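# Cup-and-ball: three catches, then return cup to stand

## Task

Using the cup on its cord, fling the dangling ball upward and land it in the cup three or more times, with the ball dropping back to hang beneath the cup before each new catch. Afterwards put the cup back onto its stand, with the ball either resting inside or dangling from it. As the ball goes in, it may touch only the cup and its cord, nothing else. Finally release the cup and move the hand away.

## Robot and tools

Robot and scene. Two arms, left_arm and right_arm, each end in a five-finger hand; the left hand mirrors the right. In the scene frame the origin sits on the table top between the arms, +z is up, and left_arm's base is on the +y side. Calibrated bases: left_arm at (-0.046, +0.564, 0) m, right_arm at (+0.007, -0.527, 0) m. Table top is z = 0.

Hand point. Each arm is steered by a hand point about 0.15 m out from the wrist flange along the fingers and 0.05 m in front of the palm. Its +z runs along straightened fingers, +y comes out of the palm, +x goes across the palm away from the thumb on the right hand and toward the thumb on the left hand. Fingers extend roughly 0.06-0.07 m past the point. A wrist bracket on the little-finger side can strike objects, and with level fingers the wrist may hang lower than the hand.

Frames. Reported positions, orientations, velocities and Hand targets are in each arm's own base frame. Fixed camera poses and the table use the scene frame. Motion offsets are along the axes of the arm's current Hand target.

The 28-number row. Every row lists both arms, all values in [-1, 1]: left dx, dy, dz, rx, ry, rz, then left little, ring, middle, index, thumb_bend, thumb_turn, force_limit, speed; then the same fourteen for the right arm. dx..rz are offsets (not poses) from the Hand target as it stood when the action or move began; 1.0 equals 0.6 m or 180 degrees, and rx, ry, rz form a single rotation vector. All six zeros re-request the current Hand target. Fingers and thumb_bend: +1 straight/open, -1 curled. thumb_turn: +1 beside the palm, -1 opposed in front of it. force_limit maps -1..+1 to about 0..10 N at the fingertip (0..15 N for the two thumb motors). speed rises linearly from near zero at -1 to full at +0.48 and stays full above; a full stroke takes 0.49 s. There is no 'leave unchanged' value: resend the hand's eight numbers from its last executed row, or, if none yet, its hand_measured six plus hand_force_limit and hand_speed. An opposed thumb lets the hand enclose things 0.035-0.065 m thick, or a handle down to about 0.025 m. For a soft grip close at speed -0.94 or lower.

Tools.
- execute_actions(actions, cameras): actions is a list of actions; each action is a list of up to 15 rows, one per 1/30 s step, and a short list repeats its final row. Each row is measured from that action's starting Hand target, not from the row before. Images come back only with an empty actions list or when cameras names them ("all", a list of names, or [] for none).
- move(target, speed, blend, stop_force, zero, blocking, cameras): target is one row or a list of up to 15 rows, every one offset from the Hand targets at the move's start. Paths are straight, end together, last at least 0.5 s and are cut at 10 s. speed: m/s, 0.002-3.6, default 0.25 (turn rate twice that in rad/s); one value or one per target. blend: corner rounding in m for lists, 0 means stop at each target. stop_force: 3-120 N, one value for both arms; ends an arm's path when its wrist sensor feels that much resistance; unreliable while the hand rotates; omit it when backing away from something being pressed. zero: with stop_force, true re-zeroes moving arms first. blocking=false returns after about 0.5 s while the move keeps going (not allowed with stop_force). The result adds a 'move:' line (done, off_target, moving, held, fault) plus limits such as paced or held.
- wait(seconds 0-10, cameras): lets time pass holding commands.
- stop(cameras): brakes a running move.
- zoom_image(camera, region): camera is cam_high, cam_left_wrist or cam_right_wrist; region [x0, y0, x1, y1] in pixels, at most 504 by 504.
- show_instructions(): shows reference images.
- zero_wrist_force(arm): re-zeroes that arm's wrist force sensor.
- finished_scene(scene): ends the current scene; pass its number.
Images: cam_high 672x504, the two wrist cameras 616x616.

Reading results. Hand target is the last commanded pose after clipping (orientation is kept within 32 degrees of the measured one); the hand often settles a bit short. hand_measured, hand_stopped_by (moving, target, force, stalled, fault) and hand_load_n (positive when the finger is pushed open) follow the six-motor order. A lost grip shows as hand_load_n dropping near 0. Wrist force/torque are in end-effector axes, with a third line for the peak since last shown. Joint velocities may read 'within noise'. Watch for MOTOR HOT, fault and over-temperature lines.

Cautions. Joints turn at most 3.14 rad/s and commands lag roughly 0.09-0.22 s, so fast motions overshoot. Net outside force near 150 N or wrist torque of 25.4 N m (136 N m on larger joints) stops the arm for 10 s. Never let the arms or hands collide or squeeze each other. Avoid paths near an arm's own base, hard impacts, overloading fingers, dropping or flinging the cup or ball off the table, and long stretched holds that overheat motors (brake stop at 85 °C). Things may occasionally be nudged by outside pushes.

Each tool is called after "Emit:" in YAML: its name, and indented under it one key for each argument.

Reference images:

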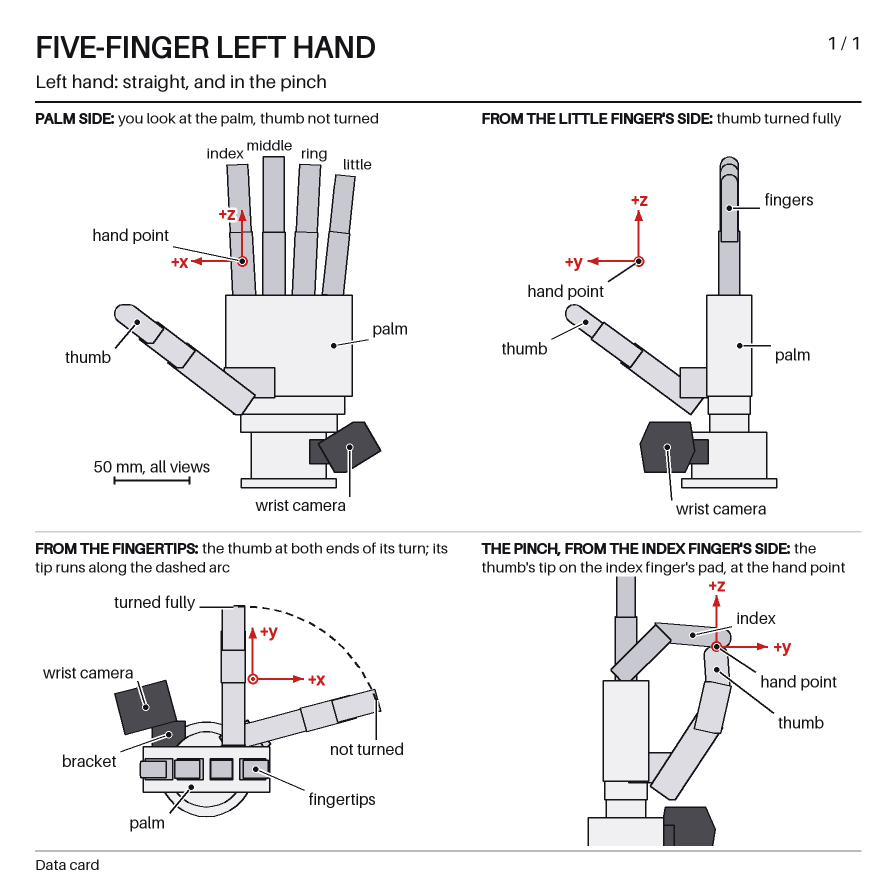

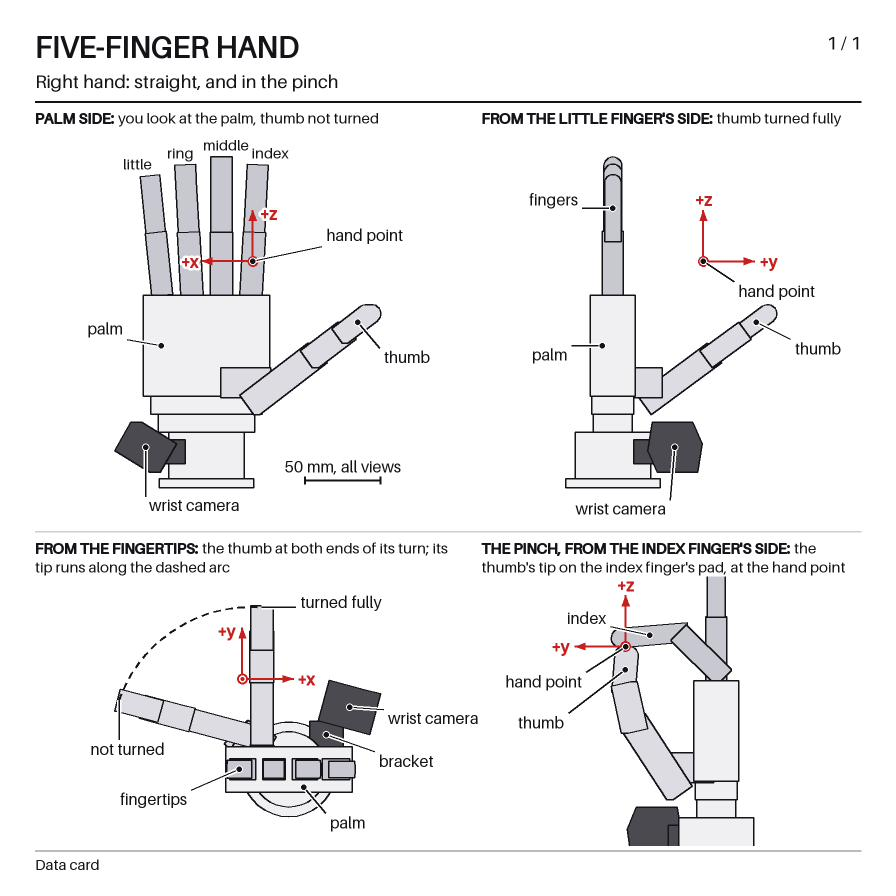

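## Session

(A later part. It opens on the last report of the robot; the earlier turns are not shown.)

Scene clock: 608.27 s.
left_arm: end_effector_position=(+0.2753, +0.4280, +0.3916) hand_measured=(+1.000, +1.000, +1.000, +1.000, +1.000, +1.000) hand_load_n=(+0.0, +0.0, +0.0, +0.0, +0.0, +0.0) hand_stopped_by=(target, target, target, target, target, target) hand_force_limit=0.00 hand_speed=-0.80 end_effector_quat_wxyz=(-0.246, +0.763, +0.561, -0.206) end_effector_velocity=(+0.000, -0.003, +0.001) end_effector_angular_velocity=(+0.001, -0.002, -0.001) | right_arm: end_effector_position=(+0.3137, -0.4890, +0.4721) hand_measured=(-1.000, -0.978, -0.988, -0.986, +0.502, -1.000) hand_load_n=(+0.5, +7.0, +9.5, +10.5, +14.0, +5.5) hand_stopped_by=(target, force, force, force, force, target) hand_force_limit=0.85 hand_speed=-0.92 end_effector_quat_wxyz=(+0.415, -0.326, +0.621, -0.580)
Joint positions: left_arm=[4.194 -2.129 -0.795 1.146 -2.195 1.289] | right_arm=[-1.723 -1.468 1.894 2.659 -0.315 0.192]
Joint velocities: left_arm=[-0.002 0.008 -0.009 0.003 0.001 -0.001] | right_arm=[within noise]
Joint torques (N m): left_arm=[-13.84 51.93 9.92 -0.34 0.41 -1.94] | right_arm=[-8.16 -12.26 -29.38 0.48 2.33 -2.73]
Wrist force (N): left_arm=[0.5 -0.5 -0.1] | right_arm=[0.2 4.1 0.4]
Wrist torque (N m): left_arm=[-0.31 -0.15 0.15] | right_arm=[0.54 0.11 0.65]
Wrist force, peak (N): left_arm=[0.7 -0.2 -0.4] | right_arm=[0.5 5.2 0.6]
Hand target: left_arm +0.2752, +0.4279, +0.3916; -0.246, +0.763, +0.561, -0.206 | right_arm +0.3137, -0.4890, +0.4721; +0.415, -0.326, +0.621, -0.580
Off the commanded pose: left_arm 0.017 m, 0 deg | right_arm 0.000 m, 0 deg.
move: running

Emit:
wait:
  seconds: 10

Emit:
wait:
  seconds: 0.33

Emit:
execute_actions:
  actions:
    - [[0,0,0,0,0,0,1,1,1,1,1,1,0,-0.8,0.0246,-0.0033,0.0063,0,0,0,-1,-1,-1,-1,-1,-1,0.85,-0.92]]

Emit:
wait:
  seconds: 0.1
  cameras: ["cam_high"]

Emit:
zoom_image:
  camera: "cam_high"
  region: [80, 360, 220, 492]

Emit:
wait:
  seconds: 0.2
  cameras: ["cam_high"]

Emit:
zoom_image:
  camera: "cam_high"
  region: [80, 360, 220, 492]

Emit:
wait:
  seconds: 0.2
  cameras: ["cam_high"]

Emit:
zoom_image:
  camera: "cam_high"
  region: [80, 360, 220, 492]

Emit:
move:
  target: [0.03,0,0,0,0,0,1,1,1,1,1,1,0,-0.8,0,0,0,0,0,0,-1,-1,-1,-1,-1,-1,0.85,-0.92]
  speed: 0.002
  blocking: false

Scene clock: 617.00 s.
left_arm: end_effector_position=(+0.2704, +0.4116, +0.3923) hand_measured=(+1.000, +1.000, +1.000, +1.000, +1.000, +1.000) hand_load_n=(+0.0, +0.0, +0.0, +0.0, +0.0, +0.0) hand_stopped_by=(target, target, target, target, target, target) hand_force_limit=0.00 hand_speed=-0.80 end_effector_quat_wxyz=(-0.246, +0.763, +0.561, -0.206) | right_arm: end_effector_position=(+0.3137, -0.4890, +0.4721) hand_measured=(-1.000, -0.978, -0.988, -0.986, +0.502, -1.000) hand_load_n=(+1.0, +7.0, +9.5, +10.5, +14.0, +5.0) hand_stopped_by=(target, force, force, force, force, target) hand_force_limit=0.85 hand_speed=-0.92 end_effector_quat_wxyz=(+0.415, -0.326, +0.621, -0.580)
Joint positions: left_arm=[4.186 -2.08 -0.871 1.167 -2.193 1.28] | right_arm=[-1.723 -1.468 1.894 2.659 -0.315 0.192]
Joint torques (N m): left_arm=[-11.16 47.83 13.35 -0.61 0.43 -1.55] | right_arm=[-7.87 -12.52 -28.75 0.03 2.29 -2.25]
Wrist force (N): left_arm=[0.4 -0.4 -0.1] | right_arm=[0.1 3.6 0.4]
Wrist torque (N m): left_arm=[-0.29 -0.13 0.25] | right_arm=[0.55 0.11 0.66]
Wrist force, peak (N): left_arm=[0.6 -0.4 -0.2] | right_arm=[0.5 5.4 0.6]
Hand target: left_arm +0.2704, +0.4116, +0.3923; -0.246, +0.763, +0.561, -0.206 | right_arm +0.3137, -0.4890, +0.4721; +0.415, -0.326, +0.621, -0.580
Off the commanded pose: left_arm 0.000 m, 0 deg | right_arm 0.000 m, 0 deg.
earlier move: done
wait: 4.00 of 10 s (the move ended)

Scene clock: 617.33 s.
left_arm: end_effector_position=(+0.2704, +0.4116, +0.3923) hand_measured=(+1.000, +1.000, +1.000, +1.000, +1.000, +1.000) hand_load_n=(+0.0, +0.0, +0.0, +0.0, +0.0, +0.0) hand_stopped_by=(target, target, target, target, target, target) hand_force_limit=0.00 hand_speed=-0.80 end_effector_quat_wxyz=(-0.246, +0.763, +0.561, -0.206) | right_arm: end_effector_position=(+0.3137, -0.4890, +0.4721) hand_measured=(-1.000, -0.978, -0.988, -0.986, +0.502, -1.000) hand_load_n=(+0.5, +7.0, +9.5, +10.5, +13.5, +5.5) hand_stopped_by=(target, force, force, force, force, target) hand_force_limit=0.85 hand_speed=-0.92 end_effector_quat_wxyz=(+0.415, -0.326, +0.621, -0.580)
Joint positions: left_arm=[4.186 -2.08 -0.871 1.167 -2.193 1.28] | right_arm=[-1.723 -1.468 1.894 2.659 -0.315 0.192]
Joint torques (N m): left_arm=[-10.51 42.94 20.69 -1.09 0.49 -1.27] | right_arm=[-8.03 -12.3 -28.52 -0.03 2.29 -2.15]
Wrist force (N): left_arm=[0.4 -0.1 0.0] | right_arm=[0.3 3.9 0.5]
Wrist torque (N m): left_arm=[-0.26 -0.12 0.24] | right_arm=[0.56 0.08 0.66]
Wrist force, peak (N): left_arm=[0.6 -0.3 -0.3] | right_arm=[0.4 5.0 0.8]
Hand target: left_arm +0.2704, +0.4116, +0.3923; -0.246, +0.763, +0.561, -0.206 | right_arm +0.3137, -0.4890, +0.4721; +0.415, -0.326, +0.621, -0.580
Off the commanded pose: left_arm 0.000 m, 0 deg | right_arm 0.000 m, 0 deg.
wait: 0.33 s; at rest by 0.17 s

Scene clock: 618.03 s.
left_arm: end_effector_position=(+0.2704, +0.4116, +0.3923) hand_measured=(+1.000, +1.000, +1.000, +1.000, +1.000, +1.000) hand_load_n=(+0.0, -0.5, +0.0, +0.0, +0.0, -0.5) hand_stopped_by=(target, target, target, target, target, target) hand_force_limit=0.00 hand_speed=-0.80 end_effector_quat_wxyz=(-0.246, +0.763, +0.561, -0.206) | right_arm: end_effector_position=(+0.3104, -0.5039, +0.4721) hand_measured=(-1.000, -0.978, -0.988, -0.986, +0.502, -1.000) hand_load_n=(+1.0, +7.0, +9.5, +10.5, +13.5, +5.5) hand_stopped_by=(target, force, force, force, force, target) hand_force_limit=0.85 hand_speed=-0.92 end_effector_quat_wxyz=(+0.415, -0.326, +0.621, -0.580)
Joint positions: left_arm=[4.186 -2.081 -0.871 1.167 -2.193 1.28] | right_arm=[-1.725 -1.435 1.855 2.664 -0.313 0.193]
Joint torques (N m): left_arm=[-8.04 33.33 26.98 -2.23 0.24 -0.6] | right_arm=[8.89 -17.72 -29.73 -2.31 -2.13 1.76]
Wrist force (N): left_arm=[0.2 -0.2 0.0] | right_arm=[0.0 3.7 0.7]
Wrist torque (N m): left_arm=[-0.27 -0.11 0.23] | right_arm=[0.55 0.11 0.63]
Wrist force, peak (N): left_arm=[0.4 -0.4 -0.3] | right_arm=[-1.4 5.7 -0.4]
Hand target: left_arm +0.2704, +0.4116, +0.3923; -0.246, +0.763, +0.561, -0.206 | right_arm +0.3104, -0.5040, +0.4721; +0.415, -0.326, +0.621, -0.580
Off the commanded pose: left_arm 0.000 m, 0 deg | right_arm 0.000 m, 0 deg.
Step readings (end_effector_position of left_arm | right_arm):
0: (+0.2704, +0.4116, +0.3923) | (+0.3137, -0.4890, +0.4721)
1: (+0.2704, +0.4116, +0.3923) | (+0.3136, -0.4895, +0.4721)
2: (+0.2704, +0.4116, +0.3923) | (+0.3127, -0.4931, +0.4720)
4: (+0.2704, +0.4116, +0.3923) | (+0.3104, -0.5024, +0.4718)
8: (+0.2704, +0.4116, +0.3923) | (+0.3101, -0.5048, +0.4720)
15: (+0.2704, +0.4116, +0.3923) | (+0.3104, -0.5039, +0.4720)

Scene clock: 618.13 s.
left_arm: end_effector_position=(+0.2704, +0.4116, +0.3923) hand_measured=(+1.000, +1.000, +1.000, +1.000, +1.000, +1.000) hand_load_n=(+0.0, -0.5, -0.5, +0.0, +0.0, +0.0) hand_stopped_by=(target, target, target, target, target, target) hand_force_limit=0.00 hand_speed=-0.80 end_effector_quat_wxyz=(-0.246, +0.763, +0.561, -0.206) | right_arm: end_effector_position=(+0.3104, -0.5039, +0.4721) hand_measured=(-1.000, -0.978, -0.988, -0.986, +0.502, -1.000) hand_load_n=(+0.5, +7.0, +9.5, +11.0, +13.5, +5.5) hand_stopped_by=(target, force, force, force, force, target) hand_force_limit=0.85 hand_speed=-0.92 end_effector_quat_wxyz=(+0.415, -0.326, +0.621, -0.580)
Joint positions: left_arm=[4.186 -2.081 -0.871 1.167 -2.193 1.28] | right_arm=[-1.725 -1.435 1.855 2.664 -0.313 0.193]
Joint torques (N m): left_arm=[-8.36 32.44 26.85 -2.46 0.22 -0.56] | right_arm=[8.88 -16 -29.55 -2.23 -2.23 1.79]
Wrist force (N): left_arm=[0.2 -0.4 -0.2] | right_arm=[0.1 3.8 0.7]
Wrist torque (N m): left_arm=[-0.29 -0.11 0.24] | right_arm=[0.52 0.12 0.62]
Wrist force, peak (N): left_arm=[0.5 -0.2 -0.2] | right_arm=[0.2 4.5 0.8]
Hand target: left_arm +0.2704, +0.4116, +0.3923; -0.246, +0.763, +0.561, -0.206 | right_arm +0.3104, -0.5040, +0.4721; +0.415, -0.326, +0.621, -0.580
Off the commanded pose: left_arm 0.000 m, 0 deg | right_arm 0.000 m, 0 deg.
wait: 0.10 s; no rest
Images, in order (width x height): cam_high 672x504.

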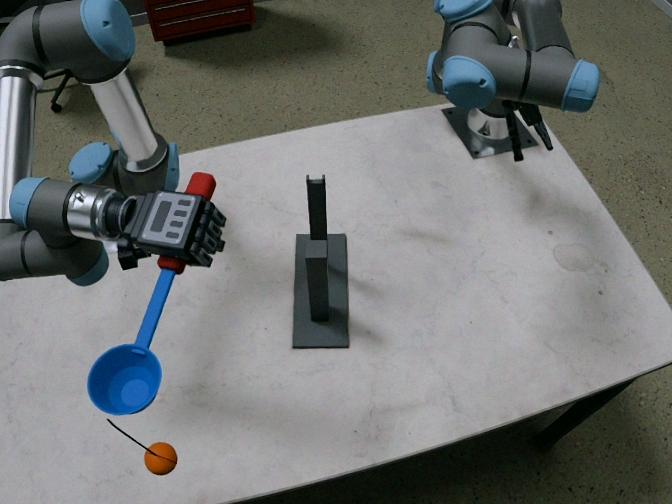

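Scaled by 3.600 from the camera's 672x504 image, which has a finer 960x720 frame.

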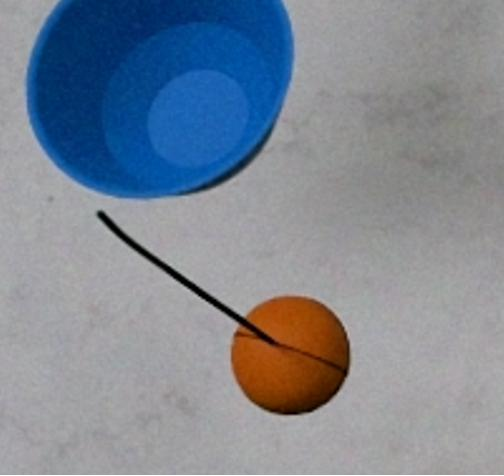

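Scene clock: 618.33 s.
left_arm: end_effector_position=(+0.2704, +0.4116, +0.3923) hand_measured=(+1.000, +1.000, +1.000, +1.000, +1.000, +1.000) hand_load_n=(+0.0, +0.0, +0.0, +0.0, +0.0, +0.0) hand_stopped_by=(target, target, target, target, target, target) hand_force_limit=0.00 hand_speed=-0.80 end_effector_quat_wxyz=(-0.246, +0.763, +0.561, -0.206) | right_arm: end_effector_position=(+0.3104, -0.5039, +0.4721) hand_measured=(-1.000, -0.978, -0.988, -0.986, +0.502, -1.000) hand_load_n=(+0.5, +7.0, +9.5, +11.0, +13.5, +5.5) hand_stopped_by=(target, force, force, force, force, target) hand_force_limit=0.85 hand_speed=-0.92 end_effector_quat_wxyz=(+0.415, -0.326, +0.621, -0.580)
Joint positions: left_arm=[4.186 -2.081 -0.871 1.167 -2.193 1.28] | right_arm=[-1.725 -1.435 1.855 2.664 -0.313 0.193]
Joint torques (N m): left_arm=[-7.49 32.49 27.78 -2.72 0.33 -0.38] | right_arm=[8.61 -13.61 -29.32 -2.3 -2.17 1.81]
Wrist force (N): left_arm=[0.3 -0.1 -0.1] | right_arm=[0.5 4.1 0.6]
Wrist torque (N m): left_arm=[-0.26 -0.12 0.24] | right_arm=[0.51 0.07 0.63]
Wrist force, peak (N): left_arm=[0.4 -0.5 -0.2] | right_arm=[0.6 5.0 0.4]
Hand target: left_arm +0.2704, +0.4116, +0.3923; -0.246, +0.763, +0.561, -0.206 | right_arm +0.3104, -0.5040, +0.4721; +0.415, -0.326, +0.621, -0.580
Off the commanded pose: left_arm 0.000 m, 0 deg | right_arm 0.000 m, 0 deg.
wait: 0.20 s; at rest by 0.17 s
Images, in order (width x height): cam_high 672x504.

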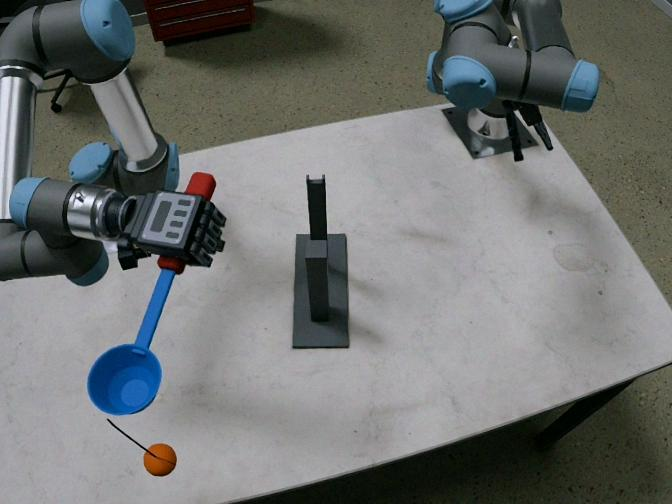

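Scaled by 3.600 from the camera's 672x504 image, which has a finer 960x720 frame.

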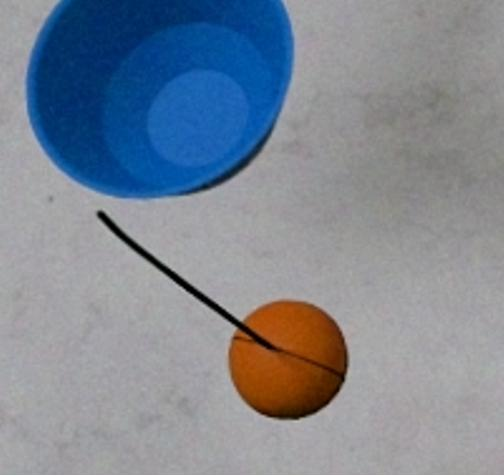

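Scene clock: 618.53 s.
left_arm: end_effector_position=(+0.2704, +0.4116, +0.3923) hand_measured=(+1.000, +1.000, +1.000, +1.000, +1.000, +1.000) hand_load_n=(+0.0, +0.0, +0.0, +0.0, +0.0, +0.0) hand_stopped_by=(target, target, target, target, target, target) hand_force_limit=0.00 hand_speed=-0.80 end_effector_quat_wxyz=(-0.246, +0.763, +0.561, -0.206) | right_arm: end_effector_position=(+0.3104, -0.5040, +0.4721) hand_measured=(-1.000, -0.978, -0.988, -0.986, +0.502, -1.000) hand_load_n=(+0.5, +7.0, +9.0, +11.0, +13.5, +5.5) hand_stopped_by=(target, force, force, force, force, target) hand_force_limit=0.85 hand_speed=-0.92 end_effector_quat_wxyz=(+0.415, -0.326, +0.621, -0.580)
Joint positions: left_arm=[4.186 -2.081 -0.871 1.167 -2.193 1.28] | right_arm=[-1.725 -1.435 1.855 2.664 -0.313 0.193]
Joint torques (N m): left_arm=[-7.35 32.08 27.61 -3.08 0.21 -0.09] | right_arm=[8.81 -13.78 -29.43 -2.34 -2.19 1.75]
Wrist force (N): left_arm=[0.4 -0.3 -0.3] | right_arm=[0.0 3.8 0.7]
Wrist torque (N m): left_arm=[-0.26 -0.14 0.25] | right_arm=[0.50 0.12 0.61]
Wrist force, peak (N): left_arm=[0.5 -0.2 -0.2] | right_arm=[0.6 4.9 0.4]
Hand target: left_arm +0.2704, +0.4116, +0.3923; -0.246, +0.763, +0.561, -0.206 | right_arm +0.3104, -0.5040, +0.4721; +0.415, -0.326, +0.621, -0.580
Off the commanded pose: left_arm 0.000 m, 0 deg | right_arm 0.000 m, 0 deg.
wait: 0.20 s; at rest by 0.17 s
Images, in order (width x height): cam_high 672x504.

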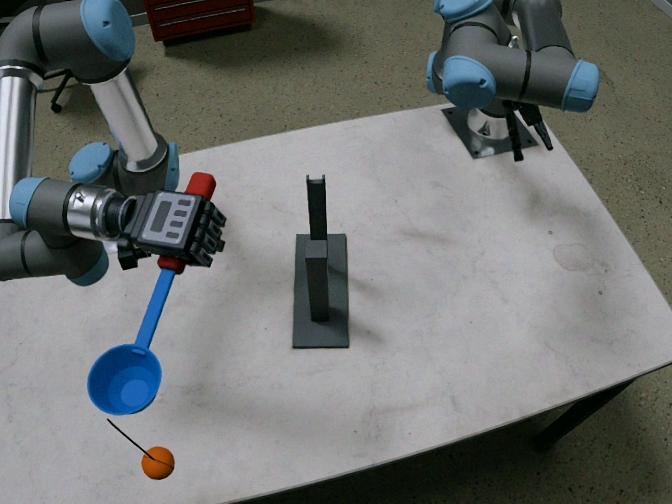

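Scaled by 3.600 from the camera's 672x504 image, which has a finer 960x720 frame.

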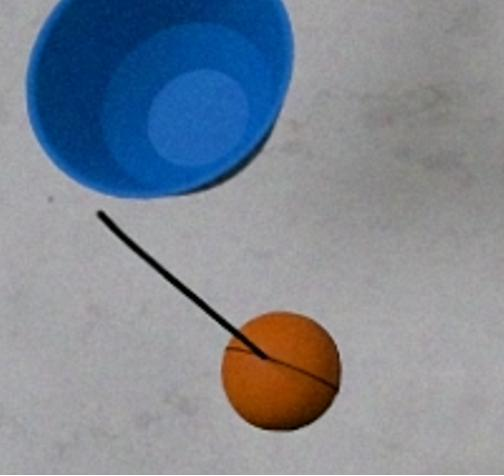

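Scene clock: 619.03 s.
left_arm: end_effector_position=(+0.2707, +0.4124, +0.3922) hand_measured=(+1.000, +1.000, +1.000, +1.000, +1.000, +1.000) hand_load_n=(+0.0, +0.0, +0.0, +0.0, +0.0, +0.0) hand_stopped_by=(target, target, target, target, target, target) hand_force_limit=0.00 hand_speed=-0.80 end_effector_quat_wxyz=(-0.246, +0.763, +0.561, -0.206) end_effector_velocity=(+0.000, +0.002, +0.000) end_effector_angular_velocity=(-0.001, +0.001, +0.001) | right_arm: end_effector_position=(+0.3104, -0.5040, +0.4721) hand_measured=(-1.000, -0.978, -0.988, -0.986, +0.502, -1.000) hand_load_n=(+0.5, +7.0, +9.5, +10.5, +13.5, +5.5) hand_stopped_by=(target, force, force, force, force, target) hand_force_limit=0.85 hand_speed=-0.92 end_effector_quat_wxyz=(+0.415, -0.326, +0.621, -0.580)
Joint positions: left_arm=[4.187 -2.083 -0.867 1.166 -2.193 1.28] | right_arm=[-1.725 -1.435 1.855 2.664 -0.313 0.193]
Joint velocities: left_arm=[0.002 -0.005 0.008 -0.003 -0.001 0.001] | right_arm=[within noise]
Joint torques (N m): left_arm=[11.19 33.5 28.92 -4.69 -1.98 1.66] | right_arm=[8.93 -13.86 -29.72 -2.2 -2.13 1.69]
Wrist force (N): left_arm=[0.6 -0.2 0.0] | right_arm=[0.4 5.1 0.6]
Wrist torque (N m): left_arm=[-0.27 -0.15 0.20] | right_arm=[0.58 0.10 0.64]
Wrist force, peak (N): left_arm=[0.4 -0.4 -0.3] | right_arm=[0.3 5.1 0.9]
Hand target: left_arm +0.2707, +0.4126, +0.3922; -0.246, +0.763, +0.561, -0.206 | right_arm +0.3104, -0.5040, +0.4721; +0.415, -0.326, +0.621, -0.580
Off the commanded pose: left_arm 0.017 m, 0 deg | right_arm 0.000 m, 0 deg.
move: running

Emit:
wait:
  seconds: 10

Emit:
wait:
  seconds: 0.89

Emit:
execute_actions:
  actions:
    - [[0,0,0,0,0,0,1,1,1,1,1,1,0,-0.8,0.0064,-0.0010,-0.0020,0,0,0,-1,-1,-1,-1,-1,-1,0.85,-0.92]]

Emit:
wait:
  seconds: 0.1
  cameras: ["cam_high"]

Emit:
zoom_image:
  camera: "cam_high"
  region: [80, 360, 220, 492]

Emit:
wait:
  seconds: 0.2
  cameras: ["cam_high"]

Emit:
zoom_image:
  camera: "cam_high"
  region: [80, 360, 220, 492]

Emit:
wait:
  seconds: 0.2
  cameras: ["cam_high"]

Emit:
zoom_image:
  camera: "cam_high"
  region: [80, 360, 220, 492]

Scene clock: 627.77 s.
left_arm: end_effector_position=(+0.2755, +0.4289, +0.3916) hand_measured=(+1.000, +1.000, +1.000, +1.000, +1.000, +1.000) hand_load_n=(+0.0, -0.5, +0.0, +0.0, +0.0, +0.0) hand_stopped_by=(target, target, target, target, target, target) hand_force_limit=0.00 hand_speed=-0.80 end_effector_quat_wxyz=(-0.246, +0.763, +0.561, -0.206) | right_arm: end_effector_position=(+0.3104, -0.5040, +0.4721) hand_measured=(-1.000, -0.978, -0.988, -0.986, +0.502, -1.000) hand_load_n=(+0.5, +7.0, +9.0, +11.0, +14.0, +5.5) hand_stopped_by=(target, force, force, force, force, target) hand_force_limit=0.85 hand_speed=-0.92 end_effector_quat_wxyz=(+0.415, -0.326, +0.621, -0.580)
Joint positions: left_arm=[4.195 -2.132 -0.791 1.144 -2.195 1.289] | right_arm=[-1.725 -1.435 1.855 2.664 -0.313 0.193]
Joint torques (N m): left_arm=[12.5 36.99 25.09 -4.51 -2.12 1.63] | right_arm=[8.48 -14.16 -29.67 -2.23 -1.85 1.73]
Wrist force (N): left_arm=[0.2 -0.3 -0.2] | right_arm=[0.2 4.2 0.7]
Wrist torque (N m): left_arm=[-0.27 -0.10 0.08] | right_arm=[0.56 0.10 0.64]
Wrist force, peak (N): left_arm=[0.5 -0.4 -0.4] | right_arm=[0.5 5.3 0.5]
Hand target: left_arm +0.2755, +0.4289, +0.3916; -0.246, +0.763, +0.561, -0.206 | right_arm +0.3104, -0.5040, +0.4721; +0.415, -0.326, +0.621, -0.580
Off the commanded pose: left_arm 0.000 m, 0 deg | right_arm 0.000 m, 0 deg.
earlier move: done
wait: 1.57 of 10 s (the move ended)

Scene clock: 628.67 s.
left_arm: end_effector_position=(+0.2755, +0.4289, +0.3916) hand_measured=(+1.000, +1.000, +1.000, +1.000, +1.000, +1.000) hand_load_n=(+0.0, +0.0, +0.0, +0.0, +0.0, +0.0) hand_stopped_by=(target, target, target, target, target, target) hand_force_limit=0.00 hand_speed=-0.80 end_effector_quat_wxyz=(-0.246, +0.763, +0.561, -0.206) | right_arm: end_effector_position=(+0.3104, -0.5040, +0.4721) hand_measured=(-1.000, -0.978, -0.988, -0.986, +0.502, -1.000) hand_load_n=(+0.5, +7.0, +9.0, +10.5, +13.5, +5.5) hand_stopped_by=(target, force, force, force, force, target) hand_force_limit=0.85 hand_speed=-0.92 end_effector_quat_wxyz=(+0.415, -0.326, +0.621, -0.580)
Joint positions: left_arm=[4.195 -2.132 -0.791 1.144 -2.195 1.289] | right_arm=[-1.725 -1.435 1.855 2.664 -0.313 0.193]
Joint torques (N m): left_arm=[9.5 50.99 11.21 -2.94 -2.03 0.88] | right_arm=[8.2 -13.57 -29.55 -2.24 -1.83 1.75]
Wrist force (N): left_arm=[0.6 0.0 -0.1] | right_arm=[0.5 4.9 0.8]
Wrist torque (N m): left_arm=[-0.24 -0.16 0.09] | right_arm=[0.54 0.08 0.63]
Wrist force, peak (N): left_arm=[0.6 -0.2 -0.4] | right_arm=[0.4 5.1 0.8]
Hand target: left_arm +0.2755, +0.4289, +0.3916; -0.246, +0.763, +0.561, -0.206 | right_arm +0.3104, -0.5040, +0.4721; +0.415, -0.326, +0.621, -0.580
Off the commanded pose: left_arm 0.000 m, 0 deg | right_arm 0.000 m, 0 deg.
wait: 0.90 s; at rest by 0.17 s

Scene clock: 629.37 s.
left_arm: end_effector_position=(+0.2755, +0.4289, +0.3916) hand_measured=(+1.000, +1.000, +1.000, +1.000, +1.000, +1.000) hand_load_n=(+0.0, +0.0, +0.0, +0.0, +0.0, +0.0) hand_stopped_by=(target, target, target, target, target, target) hand_force_limit=0.00 hand_speed=-0.80 end_effector_quat_wxyz=(-0.246, +0.763, +0.561, -0.206) | right_arm: end_effector_position=(+0.3076, -0.5069, +0.4721) hand_measured=(-1.000, -0.978, -0.988, -0.986, +0.502, -1.000) hand_load_n=(+0.5, +7.0, +9.5, +10.5, +13.5, +5.5) hand_stopped_by=(target, force, force, force, force, target) hand_force_limit=0.85 hand_speed=-0.92 end_effector_quat_wxyz=(+0.415, -0.326, +0.621, -0.580)
Joint positions: left_arm=[4.195 -2.132 -0.791 1.144 -2.195 1.289] | right_arm=[-1.731 -1.429 1.848 2.664 -0.307 0.194]
Joint torques (N m): left_arm=[7.55 53.35 11 -1.33 -1.8 0.25] | right_arm=[8.83 -37.91 -14.13 0.48 -2.2 -0.39]
Wrist force (N): left_arm=[0.5 -0.3 -0.1] | right_arm=[0.4 4.6 0.9]
Wrist torque (N m): left_arm=[-0.27 -0.14 0.10] | right_arm=[0.56 0.06 0.64]
Wrist force, peak (N): left_arm=[0.5 -0.4 -0.2] | right_arm=[0.6 5.0 0.5]
Hand target: left_arm +0.2755, +0.4289, +0.3916; -0.246, +0.763, +0.561, -0.206 | right_arm +0.3076, -0.5069, +0.4721; +0.415, -0.326, +0.621, -0.580
Off the commanded pose: left_arm 0.000 m, 0 deg | right_arm 0.000 m, 0 deg.
Step readings (end_effector_position of left_arm | right_arm):
0: (+0.2755, +0.4289, +0.3916) | (+0.3104, -0.5040, +0.4721)
1: (+0.2755, +0.4289, +0.3916) | (+0.3104, -0.5040, +0.4721)
2: (+0.2755, +0.4289, +0.3916) | (+0.3098, -0.5047, +0.4721)
4: (+0.2755, +0.4289, +0.3916) | (+0.3078, -0.5067, +0.4721)
8: (+0.2755, +0.4289, +0.3916) | (+0.3074, -0.5071, +0.4721)
15: (+0.2755, +0.4289, +0.3916) | (+0.3075, -0.5069, +0.4721)

Scene clock: 629.47 s.
left_arm: end_effector_position=(+0.2755, +0.4289, +0.3916) hand_measured=(+1.000, +1.000, +1.000, +1.000, +1.000, +1.000) hand_load_n=(+0.0, +0.0, +0.0, +0.0, +0.0, +0.0) hand_stopped_by=(target, target, target, target, target, target) hand_force_limit=0.00 hand_speed=-0.80 end_effector_quat_wxyz=(-0.246, +0.763, +0.561, -0.206) | right_arm: end_effector_position=(+0.3076, -0.5069, +0.4721) hand_measured=(-1.000, -0.978, -0.988, -0.986, +0.502, -1.000) hand_load_n=(+0.5, +7.0, +9.0, +10.5, +13.5, +5.5) hand_stopped_by=(target, force, force, force, force, target) hand_force_limit=0.85 hand_speed=-0.92 end_effector_quat_wxyz=(+0.415, -0.326, +0.621, -0.580)
Joint positions: left_arm=[4.195 -2.132 -0.791 1.144 -2.195 1.289] | right_arm=[-1.731 -1.429 1.848 2.664 -0.307 0.194]
Joint torques (N m): left_arm=[7.37 52.97 11.15 -1.14 -1.7 0.17] | right_arm=[9.09 -37.5 -14.35 0.46 -2.17 -0.77]
Wrist force (N): left_arm=[0.3 -0.2 -0.3] | right_arm=[0.4 4.9 0.4]
Wrist torque (N m): left_arm=[-0.25 -0.12 0.08] | right_arm=[0.58 0.10 0.63]
Wrist force, peak (N): left_arm=[0.7 0.0 -0.3] | right_arm=[0.4 4.9 0.4]
Hand target: left_arm +0.2755, +0.4289, +0.3916; -0.246, +0.763, +0.561, -0.206 | right_arm +0.3076, -0.5069, +0.4721; +0.415, -0.326, +0.621, -0.580
Off the commanded pose: left_arm 0.000 m, 0 deg | right_arm 0.000 m, 0 deg.
wait: 0.10 s; no rest
Images, in order (width x height): cam_high 672x504.

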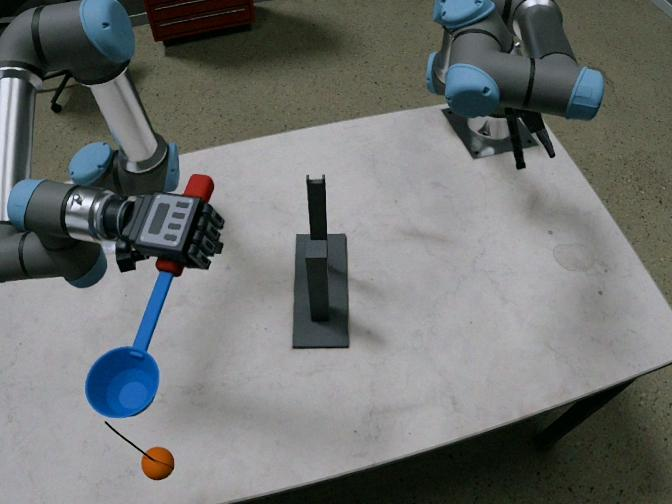

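Scaled by 3.600 from the camera's 672x504 image, which has a finer 960x720 frame.

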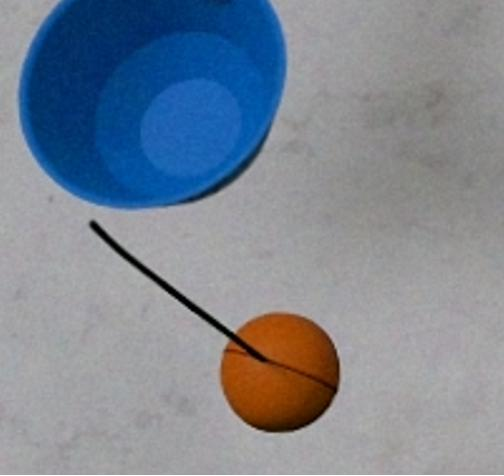

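Scene clock: 629.67 s.
left_arm: end_effector_position=(+0.2755, +0.4289, +0.3916) hand_measured=(+1.000, +1.000, +1.000, +1.000, +1.000, +1.000) hand_load_n=(+0.0, +0.0, +0.0, +0.0, +0.0, +0.0) hand_stopped_by=(target, target, target, target, target, target) hand_force_limit=0.00 hand_speed=-0.80 end_effector_quat_wxyz=(-0.246, +0.763, +0.561, -0.206) | right_arm: end_effector_position=(+0.3076, -0.5069, +0.4721) hand_measured=(-1.000, -0.978, -0.988, -0.986, +0.502, -1.000) hand_load_n=(+0.5, +7.0, +9.5, +11.0, +13.5, +5.5) hand_stopped_by=(target, force, force, force, force, target) hand_force_limit=0.85 hand_speed=-0.92 end_effector_quat_wxyz=(+0.415, -0.326, +0.621, -0.580)
Joint positions: left_arm=[4.195 -2.132 -0.791 1.144 -2.195 1.289] | right_arm=[-1.731 -1.429 1.848 2.664 -0.307 0.194]
Joint torques (N m): left_arm=[7.18 52.72 10.89 -0.83 -1.74 0.05] | right_arm=[8.05 -37.71 -14.43 0.4 -2.17 -1.71]
Wrist force (N): left_arm=[0.4 0.0 -0.4] | right_arm=[0.0 3.6 0.7]
Wrist torque (N m): left_arm=[-0.23 -0.14 0.08] | right_arm=[0.53 0.12 0.62]
Wrist force, peak (N): left_arm=[0.6 -0.1 -0.3] | right_arm=[0.5 4.8 0.6]
Hand target: left_arm +0.2755, +0.4289, +0.3916; -0.246, +0.763, +0.561, -0.206 | right_arm +0.3076, -0.5069, +0.4721; +0.415, -0.326, +0.621, -0.580
Off the commanded pose: left_arm 0.000 m, 0 deg | right_arm 0.000 m, 0 deg.
wait: 0.20 s; at rest by 0.17 s
Images, in order (width x height): cam_high 672x504.

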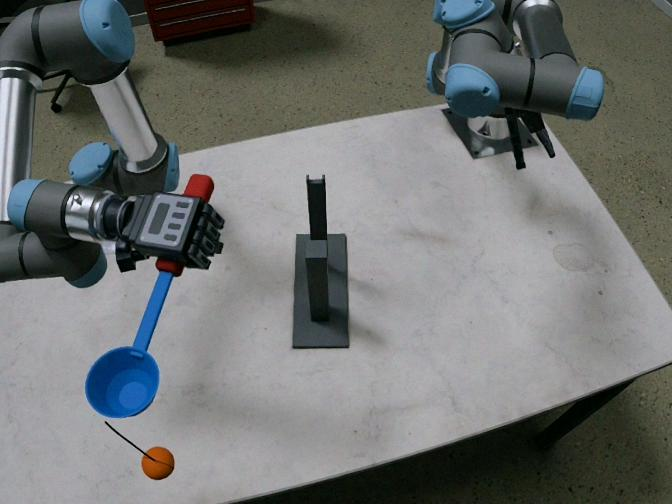

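Scaled by 3.600 from the camera's 672x504 image, which has a finer 960x720 frame.

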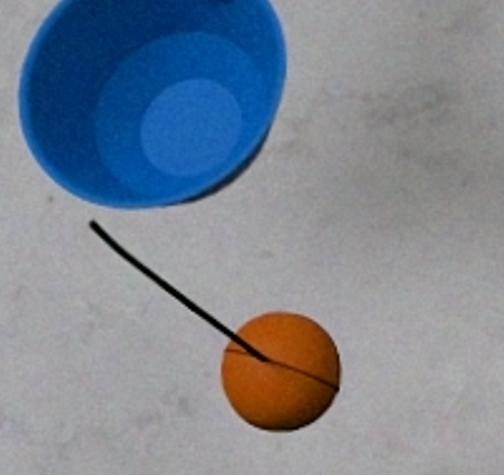

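Scene clock: 629.87 s.
left_arm: end_effector_position=(+0.2755, +0.4289, +0.3916) hand_measured=(+1.000, +1.000, +1.000, +1.000, +1.000, +1.000) hand_load_n=(+0.0, +0.0, +0.0, +0.0, +0.0, +0.0) hand_stopped_by=(target, target, target, target, target, target) hand_force_limit=0.00 hand_speed=-0.80 end_effector_quat_wxyz=(-0.246, +0.763, +0.561, -0.206) | right_arm: end_effector_position=(+0.3076, -0.5069, +0.4721) hand_measured=(-1.000, -0.978, -0.988, -0.986, +0.502, -1.000) hand_load_n=(+0.5, +7.0, +9.5, +10.5, +13.5, +5.5) hand_stopped_by=(target, force, force, force, force, target) hand_force_limit=0.85 hand_speed=-0.92 end_effector_quat_wxyz=(+0.415, -0.326, +0.621, -0.580)
Joint positions: left_arm=[4.195 -2.132 -0.791 1.144 -2.195 1.289] | right_arm=[-1.731 -1.429 1.848 2.664 -0.307 0.194]
Joint torques (N m): left_arm=[6.25 53.12 10.99 -0.84 -1.75 -0.19] | right_arm=[8.95 -37.23 -14.17 0.48 -2.14 -2.17]
Wrist force (N): left_arm=[0.4 -0.1 -0.2] | right_arm=[0.1 4.7 0.9]
Wrist torque (N m): left_arm=[-0.25 -0.13 0.09] | right_arm=[0.53 0.14 0.61]
Wrist force, peak (N): left_arm=[0.6 -0.2 -0.2] | right_arm=[0.3 5.1 0.6]
Hand target: left_arm +0.2755, +0.4289, +0.3916; -0.246, +0.763, +0.561, -0.206 | right_arm +0.3076, -0.5069, +0.4721; +0.415, -0.326, +0.621, -0.580
Off the commanded pose: left_arm 0.000 m, 0 deg | right_arm 0.000 m, 0 deg.
wait: 0.20 s; at rest by 0.17 s
Images, in order (width x height): cam_high 672x504.

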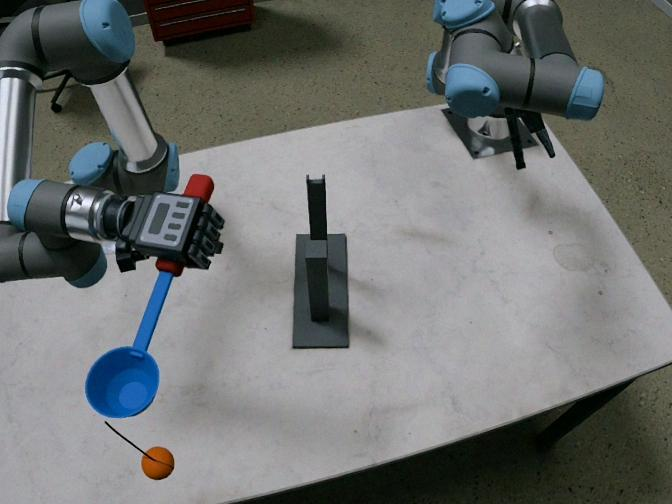

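Scaled by 3.600 from the camera's 672x504 image, which has a finer 960x720 frame.

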